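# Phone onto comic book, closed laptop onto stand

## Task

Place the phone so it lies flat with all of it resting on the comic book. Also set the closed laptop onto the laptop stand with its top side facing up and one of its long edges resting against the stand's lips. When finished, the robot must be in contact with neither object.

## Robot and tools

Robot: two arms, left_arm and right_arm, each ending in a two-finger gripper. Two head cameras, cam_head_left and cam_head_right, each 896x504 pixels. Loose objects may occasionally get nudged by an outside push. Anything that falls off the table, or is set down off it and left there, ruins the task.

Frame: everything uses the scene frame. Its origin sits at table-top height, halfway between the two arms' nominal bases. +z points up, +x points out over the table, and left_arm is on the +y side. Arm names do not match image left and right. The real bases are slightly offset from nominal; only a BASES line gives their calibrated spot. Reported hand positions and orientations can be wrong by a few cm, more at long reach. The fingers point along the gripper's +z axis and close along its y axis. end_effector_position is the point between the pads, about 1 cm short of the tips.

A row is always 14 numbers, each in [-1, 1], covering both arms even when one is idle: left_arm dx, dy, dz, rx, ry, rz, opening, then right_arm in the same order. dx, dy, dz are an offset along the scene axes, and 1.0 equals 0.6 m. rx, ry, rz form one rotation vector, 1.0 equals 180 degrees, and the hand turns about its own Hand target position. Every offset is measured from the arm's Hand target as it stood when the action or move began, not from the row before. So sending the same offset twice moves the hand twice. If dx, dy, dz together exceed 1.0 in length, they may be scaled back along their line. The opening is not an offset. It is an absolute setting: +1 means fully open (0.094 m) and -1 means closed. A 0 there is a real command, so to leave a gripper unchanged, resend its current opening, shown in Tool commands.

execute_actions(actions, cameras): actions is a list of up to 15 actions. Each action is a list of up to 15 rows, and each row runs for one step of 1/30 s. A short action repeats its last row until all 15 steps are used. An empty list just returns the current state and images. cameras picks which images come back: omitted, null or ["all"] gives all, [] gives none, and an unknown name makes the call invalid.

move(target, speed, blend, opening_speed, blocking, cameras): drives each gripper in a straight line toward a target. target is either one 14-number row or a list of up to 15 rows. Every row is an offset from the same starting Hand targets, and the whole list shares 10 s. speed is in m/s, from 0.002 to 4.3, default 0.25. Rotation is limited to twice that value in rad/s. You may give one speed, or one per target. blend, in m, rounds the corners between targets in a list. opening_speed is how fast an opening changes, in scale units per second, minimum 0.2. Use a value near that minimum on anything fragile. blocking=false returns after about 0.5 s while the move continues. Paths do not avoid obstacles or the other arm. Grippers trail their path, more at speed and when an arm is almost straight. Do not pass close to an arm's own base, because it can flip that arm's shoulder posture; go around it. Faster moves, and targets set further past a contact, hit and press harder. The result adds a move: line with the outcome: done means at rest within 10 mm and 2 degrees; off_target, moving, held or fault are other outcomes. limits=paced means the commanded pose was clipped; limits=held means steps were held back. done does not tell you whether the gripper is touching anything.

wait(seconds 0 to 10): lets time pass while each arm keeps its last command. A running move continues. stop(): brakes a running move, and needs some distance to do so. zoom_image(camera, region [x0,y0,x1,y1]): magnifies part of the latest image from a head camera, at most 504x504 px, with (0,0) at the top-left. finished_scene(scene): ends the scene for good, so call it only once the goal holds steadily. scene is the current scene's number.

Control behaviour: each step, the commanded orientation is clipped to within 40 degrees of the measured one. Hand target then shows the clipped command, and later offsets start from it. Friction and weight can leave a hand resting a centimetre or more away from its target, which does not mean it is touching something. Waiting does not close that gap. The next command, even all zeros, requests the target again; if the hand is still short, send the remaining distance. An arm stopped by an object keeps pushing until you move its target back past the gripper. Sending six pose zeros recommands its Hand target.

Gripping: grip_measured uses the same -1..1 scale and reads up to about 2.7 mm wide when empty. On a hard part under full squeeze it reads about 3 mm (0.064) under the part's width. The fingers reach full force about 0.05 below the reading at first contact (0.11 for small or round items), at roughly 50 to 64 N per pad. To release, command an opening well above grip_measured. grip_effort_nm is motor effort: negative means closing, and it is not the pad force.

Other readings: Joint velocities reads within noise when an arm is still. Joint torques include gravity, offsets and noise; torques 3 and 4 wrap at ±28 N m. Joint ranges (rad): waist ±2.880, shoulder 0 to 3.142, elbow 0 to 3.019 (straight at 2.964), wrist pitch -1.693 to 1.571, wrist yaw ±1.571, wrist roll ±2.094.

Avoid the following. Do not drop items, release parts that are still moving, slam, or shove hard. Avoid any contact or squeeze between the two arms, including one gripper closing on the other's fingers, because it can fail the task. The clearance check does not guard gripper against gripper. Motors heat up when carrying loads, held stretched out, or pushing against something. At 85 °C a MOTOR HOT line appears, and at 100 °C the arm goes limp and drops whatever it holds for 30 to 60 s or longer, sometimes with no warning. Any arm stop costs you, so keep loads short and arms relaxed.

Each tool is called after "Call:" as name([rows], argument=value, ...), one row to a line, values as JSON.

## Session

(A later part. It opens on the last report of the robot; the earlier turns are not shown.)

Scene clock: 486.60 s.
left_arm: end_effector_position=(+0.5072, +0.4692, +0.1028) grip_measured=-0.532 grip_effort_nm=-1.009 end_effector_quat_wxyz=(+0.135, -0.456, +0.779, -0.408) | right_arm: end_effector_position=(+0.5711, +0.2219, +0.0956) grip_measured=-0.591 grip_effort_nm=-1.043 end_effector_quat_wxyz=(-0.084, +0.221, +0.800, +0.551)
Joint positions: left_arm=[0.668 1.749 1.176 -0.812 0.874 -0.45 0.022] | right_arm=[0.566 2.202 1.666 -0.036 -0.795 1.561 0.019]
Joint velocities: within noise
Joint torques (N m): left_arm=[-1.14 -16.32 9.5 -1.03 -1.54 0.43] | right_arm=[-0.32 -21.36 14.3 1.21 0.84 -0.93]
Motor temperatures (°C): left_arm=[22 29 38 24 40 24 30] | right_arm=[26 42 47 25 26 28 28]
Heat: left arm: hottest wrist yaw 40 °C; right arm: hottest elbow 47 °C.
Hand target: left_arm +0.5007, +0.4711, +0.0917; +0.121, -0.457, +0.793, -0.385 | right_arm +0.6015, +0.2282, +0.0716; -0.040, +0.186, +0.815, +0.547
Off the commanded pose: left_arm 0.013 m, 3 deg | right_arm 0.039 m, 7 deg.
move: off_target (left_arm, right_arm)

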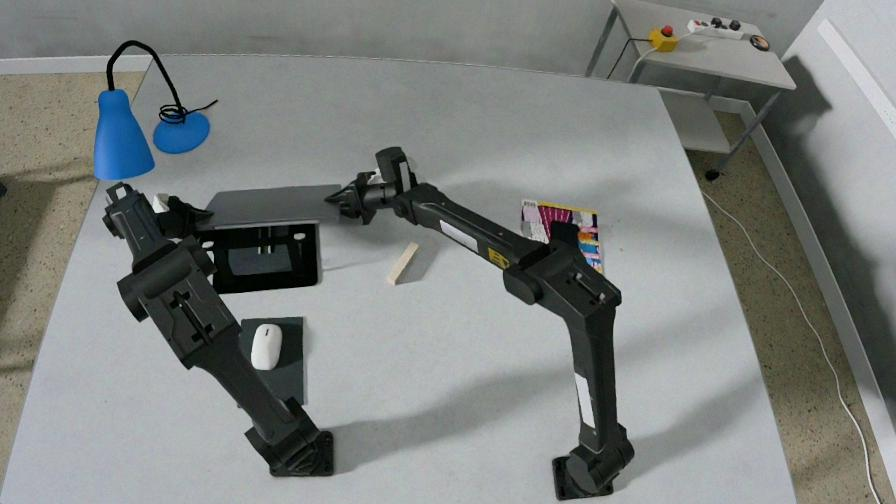

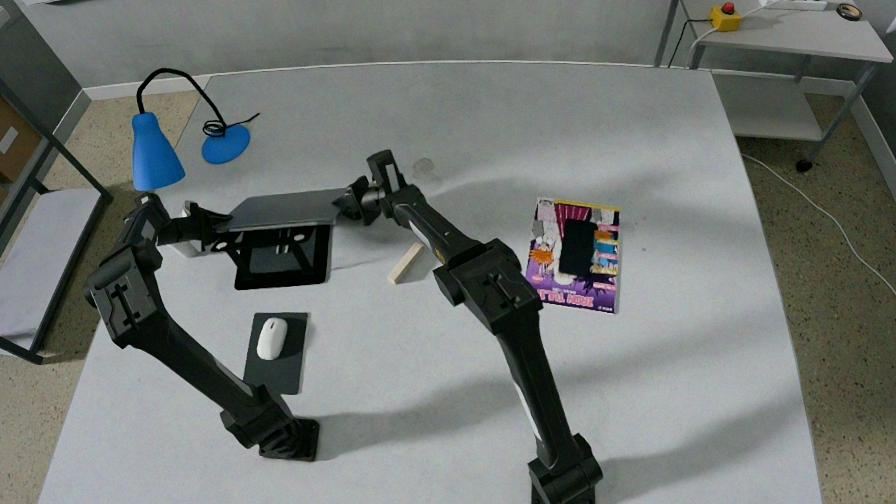

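Call:
move(target=[0.008,0,-0.02,0,0,0,-1,0.008,0,0.01,0,0,0,-1], speed=0.04, cameras=["cam_head_left","cam_head_right"])

Call:
zoom_image(camera="cam_head_left", region=[190, 170, 330, 250])

Call:
zoom_image(camera="cam_head_left", region=[190, 220, 330, 300])

Scene clock: 493.37 s.
left_arm: end_effector_position=(+0.5083, +0.4703, +0.1029) grip_measured=-0.532 grip_effort_nm=-1.004 end_effector_quat_wxyz=(+0.137, -0.459, +0.778, -0.407) | right_arm: end_effector_position=(+0.5737, +0.2236, +0.0966) grip_measured=-0.590 grip_effort_nm=-1.038 end_effector_quat_wxyz=(-0.087, +0.219, +0.802, +0.548)
Joint positions: left_arm=[0.668 1.749 1.176 -0.803 0.873 -0.46 0.022] | right_arm=[0.565 2.21 1.687 -0.061 -0.801 1.552 0.019]
Joint velocities: within noise
Joint torques (N m): left_arm=[-1.61 -14.39 9.07 0.08 -1.54 0.46] | right_arm=[-0.44 -22.42 14.41 1.44 0.91 -0.88]
Motor temperatures (°C): left_arm=[22 29 38 24 39 24 30] | right_arm=[26 42 48 25 26 28 29]
Heat: left arm: hottest wrist yaw 39 °C; right arm: hottest elbow 48 °C.
Hand target: left_arm +0.5055, +0.4711, +0.0797; +0.121, -0.457, +0.793, -0.385 | right_arm +0.6062, +0.2283, +0.0779; -0.040, +0.186, +0.815, +0.547
Off the commanded pose: left_arm 0.023 m, 4 deg | right_arm 0.038 m, 7 deg.
move: off_target (left_arm, right_arm)

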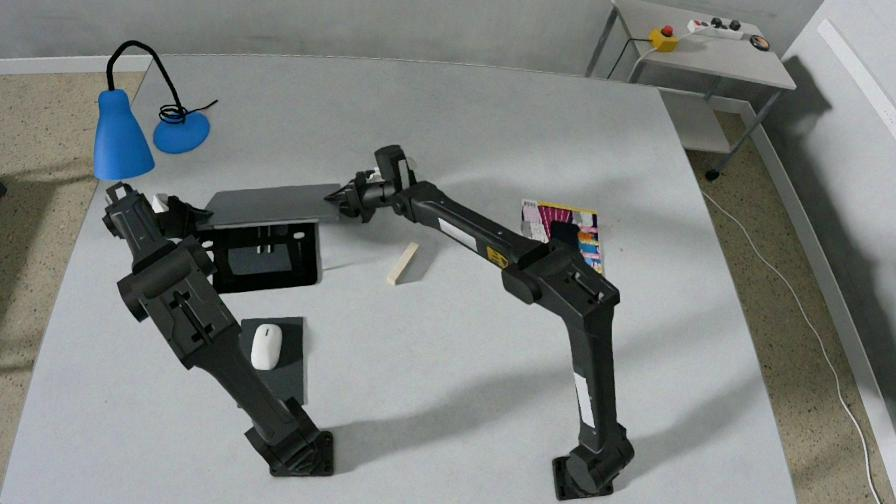

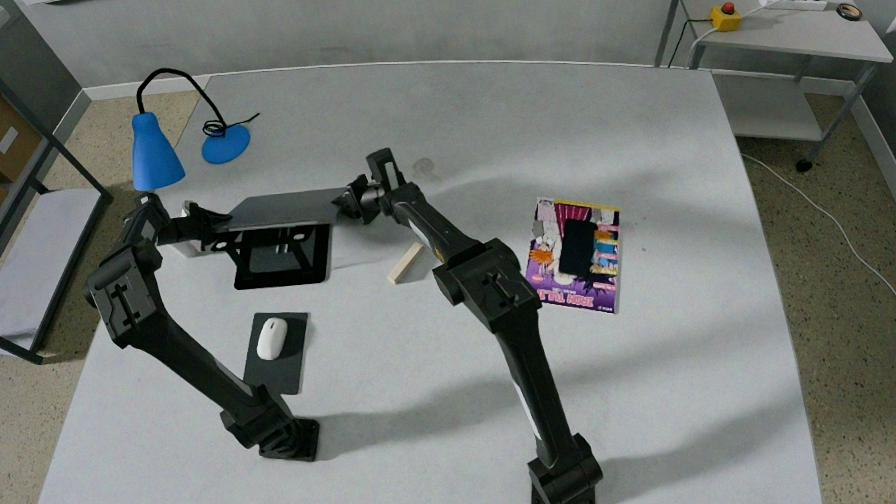

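Scaled by 3.600.

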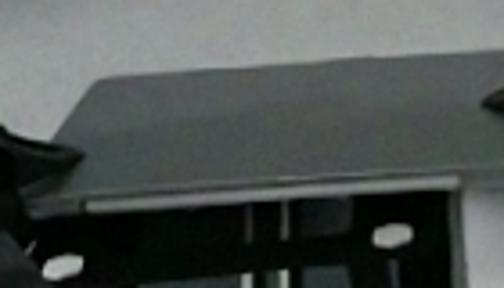

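Scaled by 3.600.

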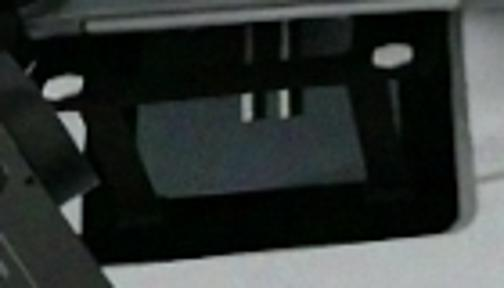

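Call:
move(target=[0.003,0,0.02,0,0,0,-1,-0.03,0,0.02,0,0,0,-1], speed=0.04, cameras=["cam_head_left","cam_head_right"])

Call:
zoom_image(camera="cam_head_left", region=[190, 170, 330, 250])

Call:
zoom_image(camera="cam_head_right", region=[200, 180, 340, 260])

Scene clock: 498.13 s.
left_arm: end_effector_position=(+0.5083, +0.4702, +0.1029) grip_measured=-0.532 grip_effort_nm=-1.004 end_effector_quat_wxyz=(+0.137, -0.459, +0.777, -0.407) | right_arm: end_effector_position=(+0.5740, +0.2234, +0.0961) grip_measured=-0.590 grip_effort_nm=-1.043 end_effector_quat_wxyz=(-0.086, +0.220, +0.803, +0.548)
Joint positions: left_arm=[0.668 1.749 1.176 -0.803 0.873 -0.461 0.022] | right_arm=[0.565 2.21 1.687 -0.061 -0.798 1.551 0.019]
Joint velocities: within noise
Joint torques (N m): left_arm=[-2.37 -15.56 10.5 -0.87 -1.51 0.4] | right_arm=[0.56 -25.52 11.3 1.35 1.16 -0.82]
Motor temperatures (°C): left_arm=[22 29 38 24 39 24 30] | right_arm=[26 42 50 25 26 28 29]
Heat: left arm: hottest wrist yaw 39 °C; right arm: hottest elbow 50 °C.
Hand target: left_arm +0.5073, +0.4711, +0.0917; +0.121, -0.457, +0.793, -0.385 | right_arm +0.5881, +0.2283, +0.0895; -0.040, +0.186, +0.815, +0.547
Off the commanded pose: left_arm 0.011 m, 4 deg | right_arm 0.016 m, 7 deg.
move: off_target (left_arm, right_arm)

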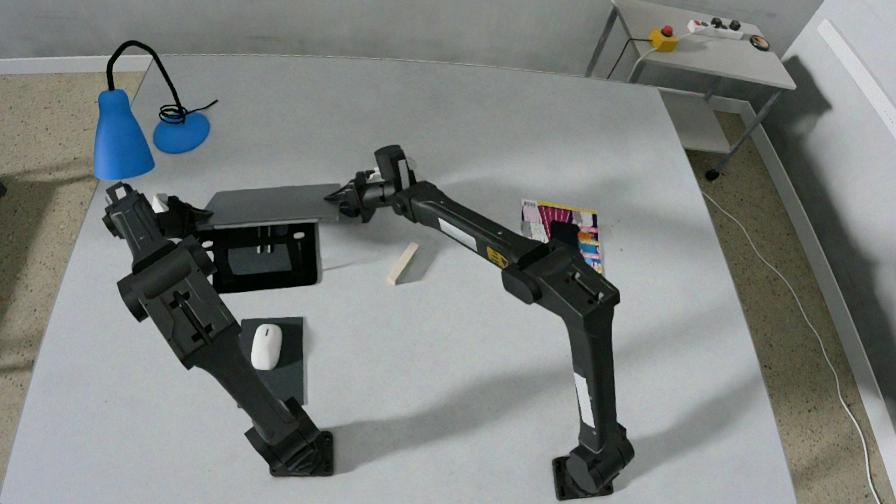

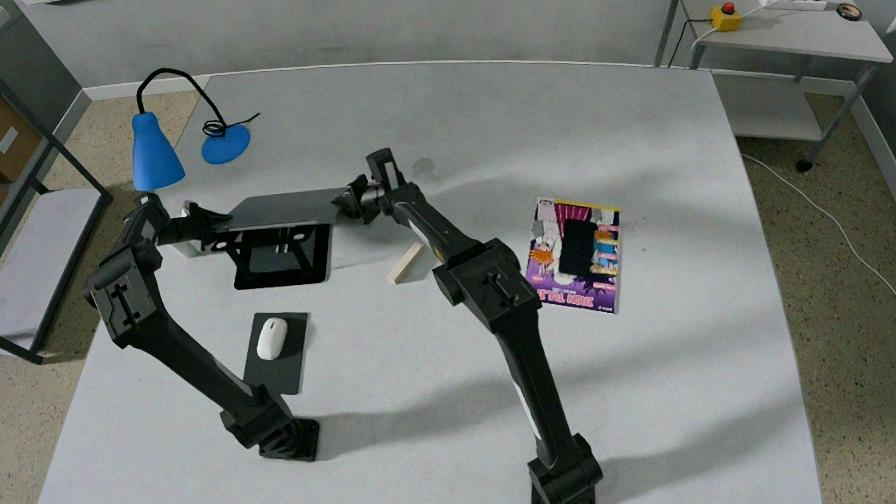

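Scaled by 3.600.

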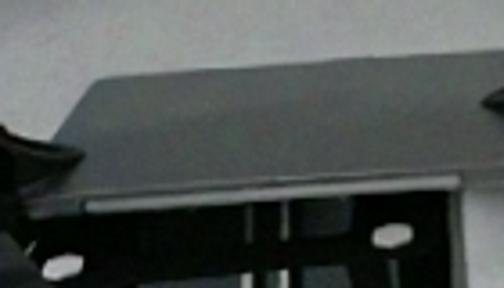

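Scaled by 3.600.

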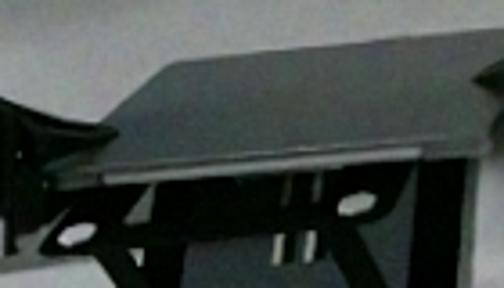

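Call:
move(target=[0,0,0,0,0,0,0.0,0,0,0,0,0,0,0.15], opening_speed=0.25)

Call:
zoom_image(camera="cam_head_left", region=[150, 150, 370, 280])

Call:
zoom_image(camera="cam_head_right", region=[160, 160, 380, 290])

Scene clock: 505.07 s.
left_arm: end_effector_position=(+0.5133, +0.4681, +0.1101) grip_measured=-0.004 grip_effort_nm=0.212 end_effector_quat_wxyz=(+0.138, -0.451, +0.788, -0.396) | right_arm: end_effector_position=(+0.5796, +0.2217, +0.0934) grip_measured=+0.148 grip_effort_nm=0.066 end_effector_quat_wxyz=(-0.044, +0.191, +0.815, +0.546)
Joint positions: left_arm=[0.653 1.741 1.196 -0.827 0.848 -0.446 0.047] | right_arm=[0.566 2.21 1.687 -0.062 -0.759 1.454 0.054]
Joint velocities: within noise
Joint torques (N m): left_arm=[-1.03 -14.8 8.92 -0.18 -0.56 0.29] | right_arm=[0.5 -25.52 11.54 1.21 -0.13 0.02]
Motor temperatures (°C): left_arm=[22 29 38 23 38 24 30] | right_arm=[26 42 51 25 26 27 28]
Heat: left arm: hottest elbow 38 °C; right arm: hottest elbow 51 °C.
Hand target: left_arm +0.5073, +0.4711, +0.0916; +0.121, -0.457, +0.793, -0.385 | right_arm +0.5882, +0.2282, +0.0895; -0.040, +0.186, +0.815, +0.547
Off the commanded pose: left_arm 0.020 m, 2 deg | right_arm 0.011 m, 1 deg.
move: off_target (left_arm, right_arm)

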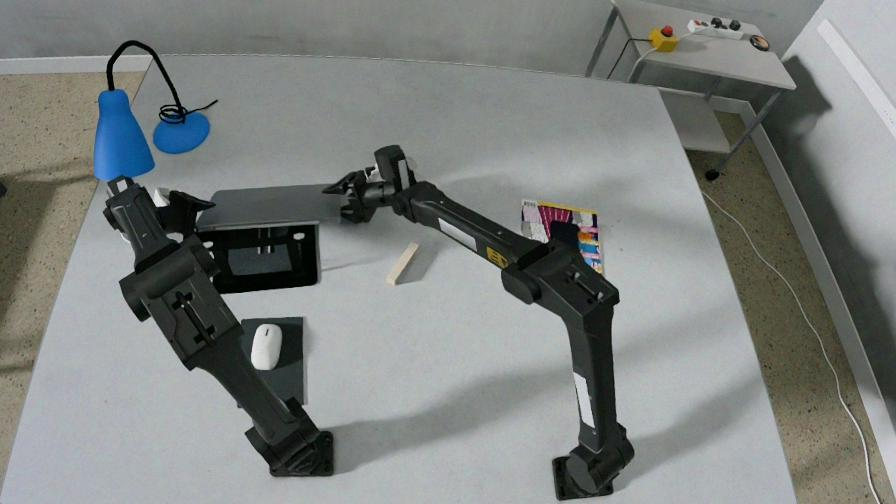

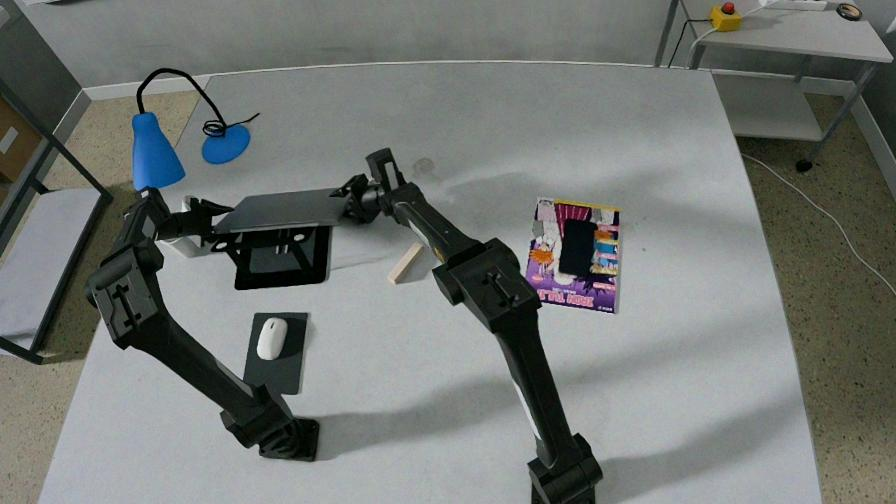

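Scaled by 2.291.

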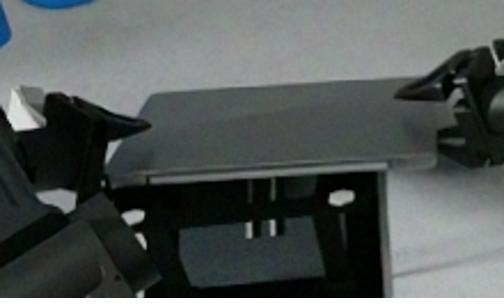

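Scaled by 2.291.

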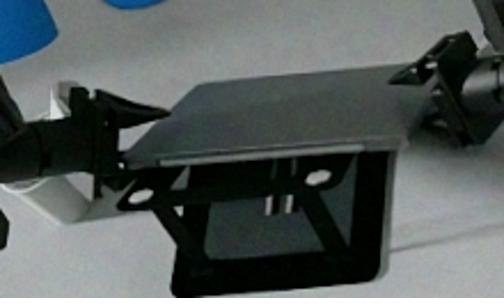

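Call:
move([
  [-0.053,0.04,0.0,0,0,0,0,-0.017,-0.065,0.0,0,0,0,0.15],
], speed=0.08)

Call:
zoom_image(camera="cam_head_left", region=[130, 150, 370, 290])

Call:
zoom_image(camera="cam_head_right", region=[120, 160, 380, 310])

Scene clock: 510.10 s.
left_arm: end_effector_position=(+0.5017, +0.4737, +0.1146) grip_measured=-0.004 grip_effort_nm=0.208 end_effector_quat_wxyz=(+0.148, -0.418, +0.802, -0.400) | right_arm: end_effector_position=(+0.5763, +0.1949, +0.0829) grip_measured=+0.149 grip_effort_nm=0.066 end_effector_quat_wxyz=(-0.048, +0.191, +0.817, +0.542)
Joint positions: left_arm=[0.682 1.739 1.202 -0.886 0.872 -0.319 0.047] | right_arm=[0.535 2.188 1.624 -0.054 -0.789 1.422 0.054]
Joint velocities: within noise
Joint torques (N m): left_arm=[3.02 -14.39 7.82 -1.05 -1.16 0.09] | right_arm=[-0.21 -28.63 7.39 1.88 -0.29 0.02]
Motor temperatures (°C): left_arm=[22 29 38 23 37 24 29] | right_arm=[26 42 51 25 26 27 28]
Heat: left arm: hottest elbow 38 °C; right arm: hottest elbow 51 °C.
Hand target: left_arm +0.4755, +0.4951, +0.0918; +0.121, -0.457, +0.793, -0.385 | right_arm +0.5780, +0.1892, +0.0898; -0.040, +0.186, +0.815, +0.547
Off the commanded pose: left_arm 0.041 m, 6 deg | right_arm 0.009 m, 1 deg.
move: off_target (left_arm)

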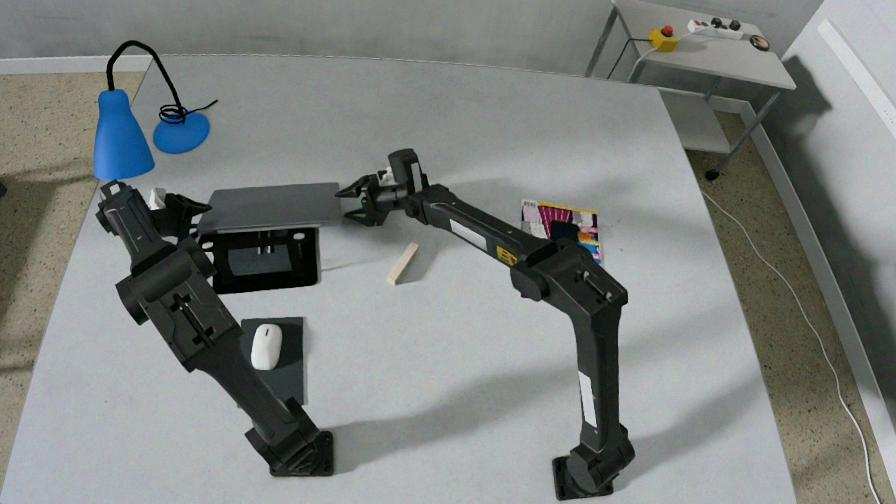

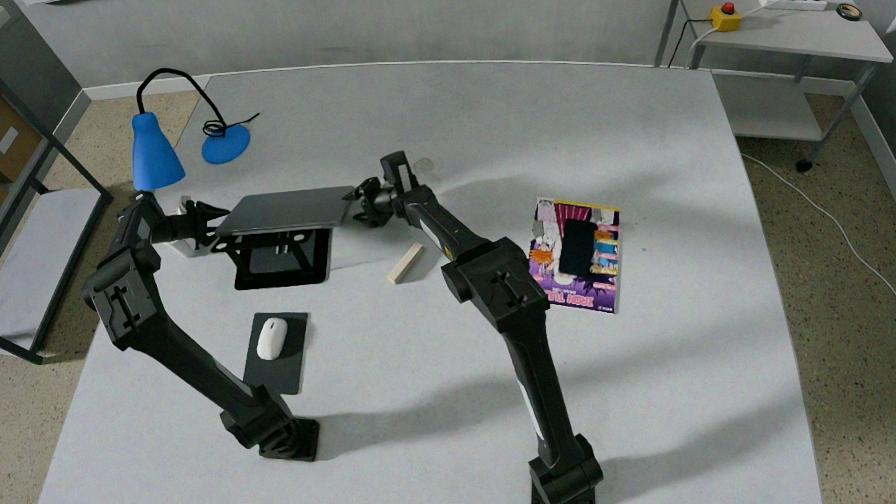

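Scaled by 2.100.

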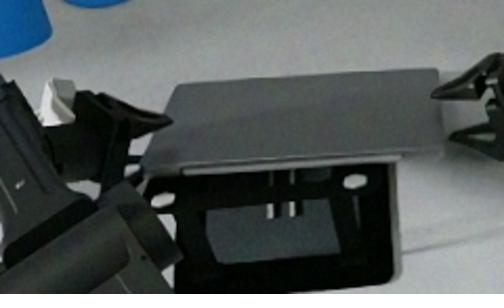

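Scaled by 1.938.

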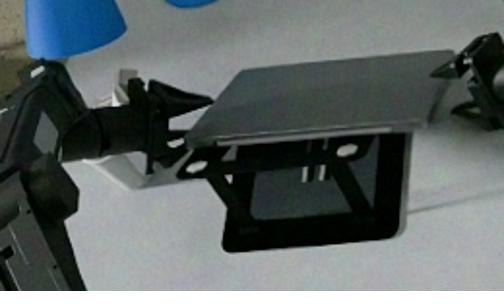

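Call:
move(target=[0.055,0.035,0.012,0,0,0,0,-0.03,-0.12,0.03,0,0,0,0.15], speed=0.08)

Call:
zoom_image(camera="cam_head_left", region=[130, 150, 370, 290])

Call:
zoom_image(camera="cam_head_right", region=[120, 160, 380, 310])

Scene clock: 518.63 s.
left_arm: end_effector_position=(+0.4969, +0.4992, +0.0902) grip_measured=-0.001 grip_effort_nm=0.081 end_effector_quat_wxyz=(+0.110, -0.455, +0.792, -0.392) | right_arm: end_effector_position=(+0.5601, +0.1246, +0.1033) grip_measured=+0.149 grip_effort_nm=0.066 end_effector_quat_wxyz=(-0.045, +0.187, +0.816, +0.546)
Joint positions: left_arm=[0.718 1.822 1.266 -0.961 0.837 -0.322 0.047] | right_arm=[0.452 2.054 1.45 -0.054 -0.857 1.35 0.054]
Joint velocities: within noise
Joint torques (N m): left_arm=[-1.14 -16.21 13.7 0.03 0.06 0.04] | right_arm=[-0.38 -26.29 7.12 1.36 -0.32 0.03]
Motor temperatures (°C): left_arm=[22 29 38 23 36 24 29] | right_arm=[26 43 50 25 26 26 28]
Heat: left arm: hottest elbow 38 °C; right arm: hottest elbow 50 °C.
Hand target: left_arm +0.5085, +0.5160, +0.0990; +0.121, -0.457, +0.793, -0.385 | right_arm +0.5600, +0.1172, +0.1076; -0.040, +0.186, +0.815, +0.547
Off the commanded pose: left_arm 0.022 m, 2 deg | right_arm 0.009 m, 1 deg.
move: off_target (left_arm)

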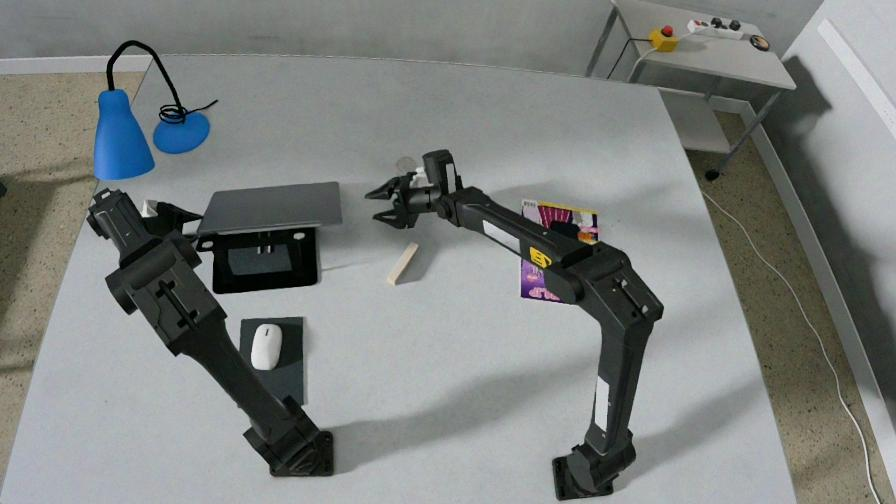

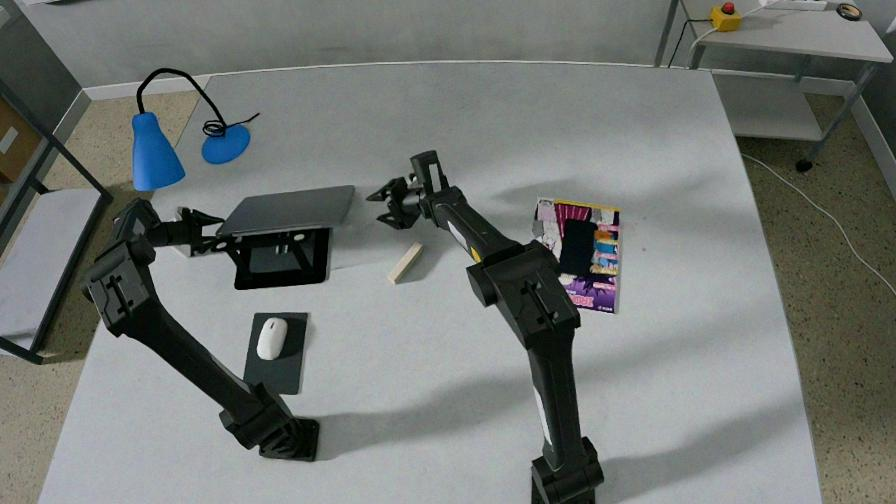

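Scaled by 2.100.

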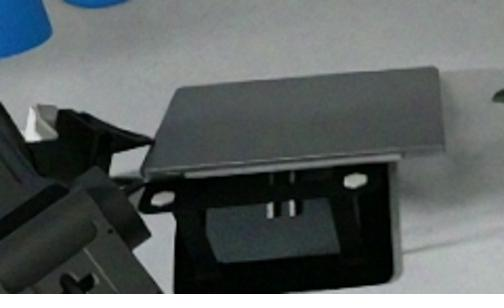

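Scaled by 1.938.

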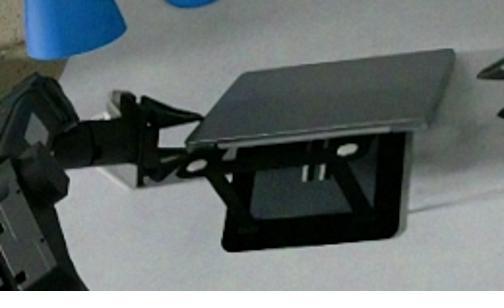

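Call:
move([
  [0.01,0.05,0.02,0,0,0,0,0,0,0,0,0,0,0.15],
  [0.01,0.09,0.25,0,0,0,0,0,0,0,0,0,0,0.15],
], speed=0.08)

Call:
zoom_image(camera="cam_head_left", region=[150, 160, 370, 300])

Call:
zoom_image(camera="cam_head_right", region=[120, 160, 380, 310])

Scene clock: 524.13 s.
left_arm: end_effector_position=(+0.4913, +0.5437, +0.1834) grip_measured=-0.001 grip_effort_nm=0.071 end_effector_quat_wxyz=(+0.039, -0.498, +0.768, -0.401) | right_arm: end_effector_position=(+0.5601, +0.1246, +0.1033) grip_measured=+0.149 grip_effort_nm=0.066 end_effector_quat_wxyz=(-0.045, +0.187, +0.816, +0.546)
Joint positions: left_arm=[0.781 1.861 1.593 -1.45 0.819 -0.277 0.047] | right_arm=[0.452 2.054 1.45 -0.054 -0.857 1.349 0.054]
Joint velocities: within noise
Joint torques (N m): left_arm=[-1.49 -22.65 19.67 0.43 0.77 0.43] | right_arm=[-0.26 -26.23 7.15 1.39 -0.32 0.02]
Motor temperatures (°C): left_arm=[22 29 38 23 36 24 29] | right_arm=[26 45 49 25 26 26 27]
Heat: left arm: hottest elbow 38 °C; right arm: hottest elbow 49 °C.
Hand target: left_arm +0.5145, +0.5701, +0.2488; +0.121, -0.457, +0.793, -0.385 | right_arm +0.5601, +0.1172, +0.1076; -0.040, +0.186, +0.815, +0.547
Off the commanded pose: left_arm 0.074 m, 11 deg | right_arm 0.009 m, 1 deg.
move: off_target (left_arm)

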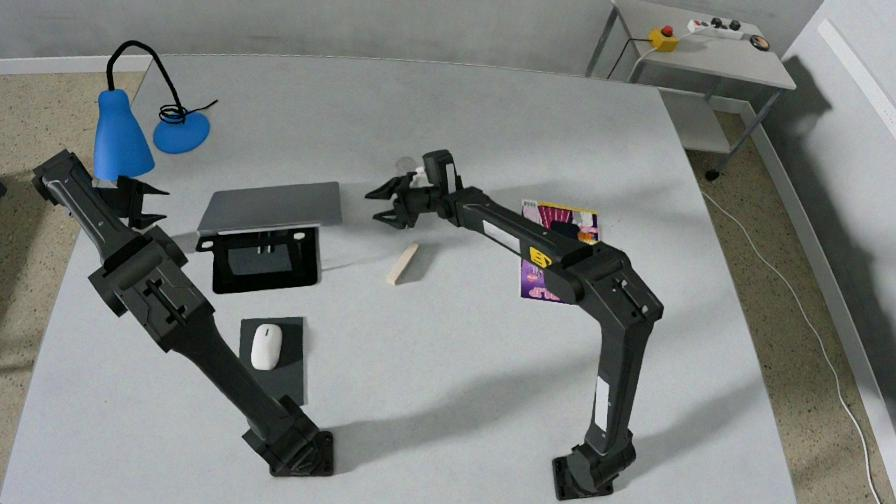

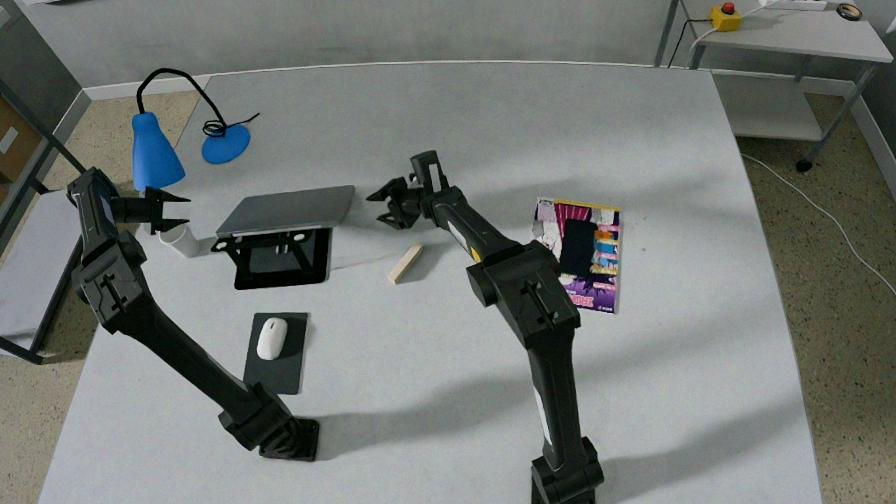

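Scaled by 2.291.

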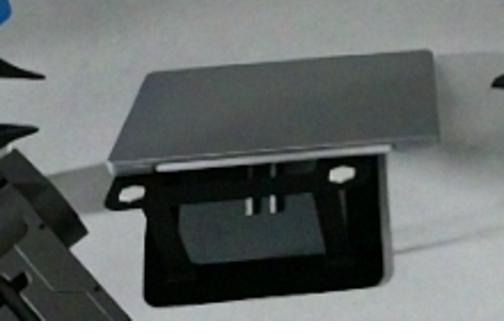

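Scaled by 1.938.

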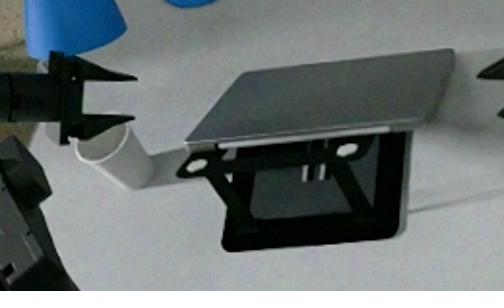

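Call:
finished_scene(scene=2)

The scene is finished: the task was done.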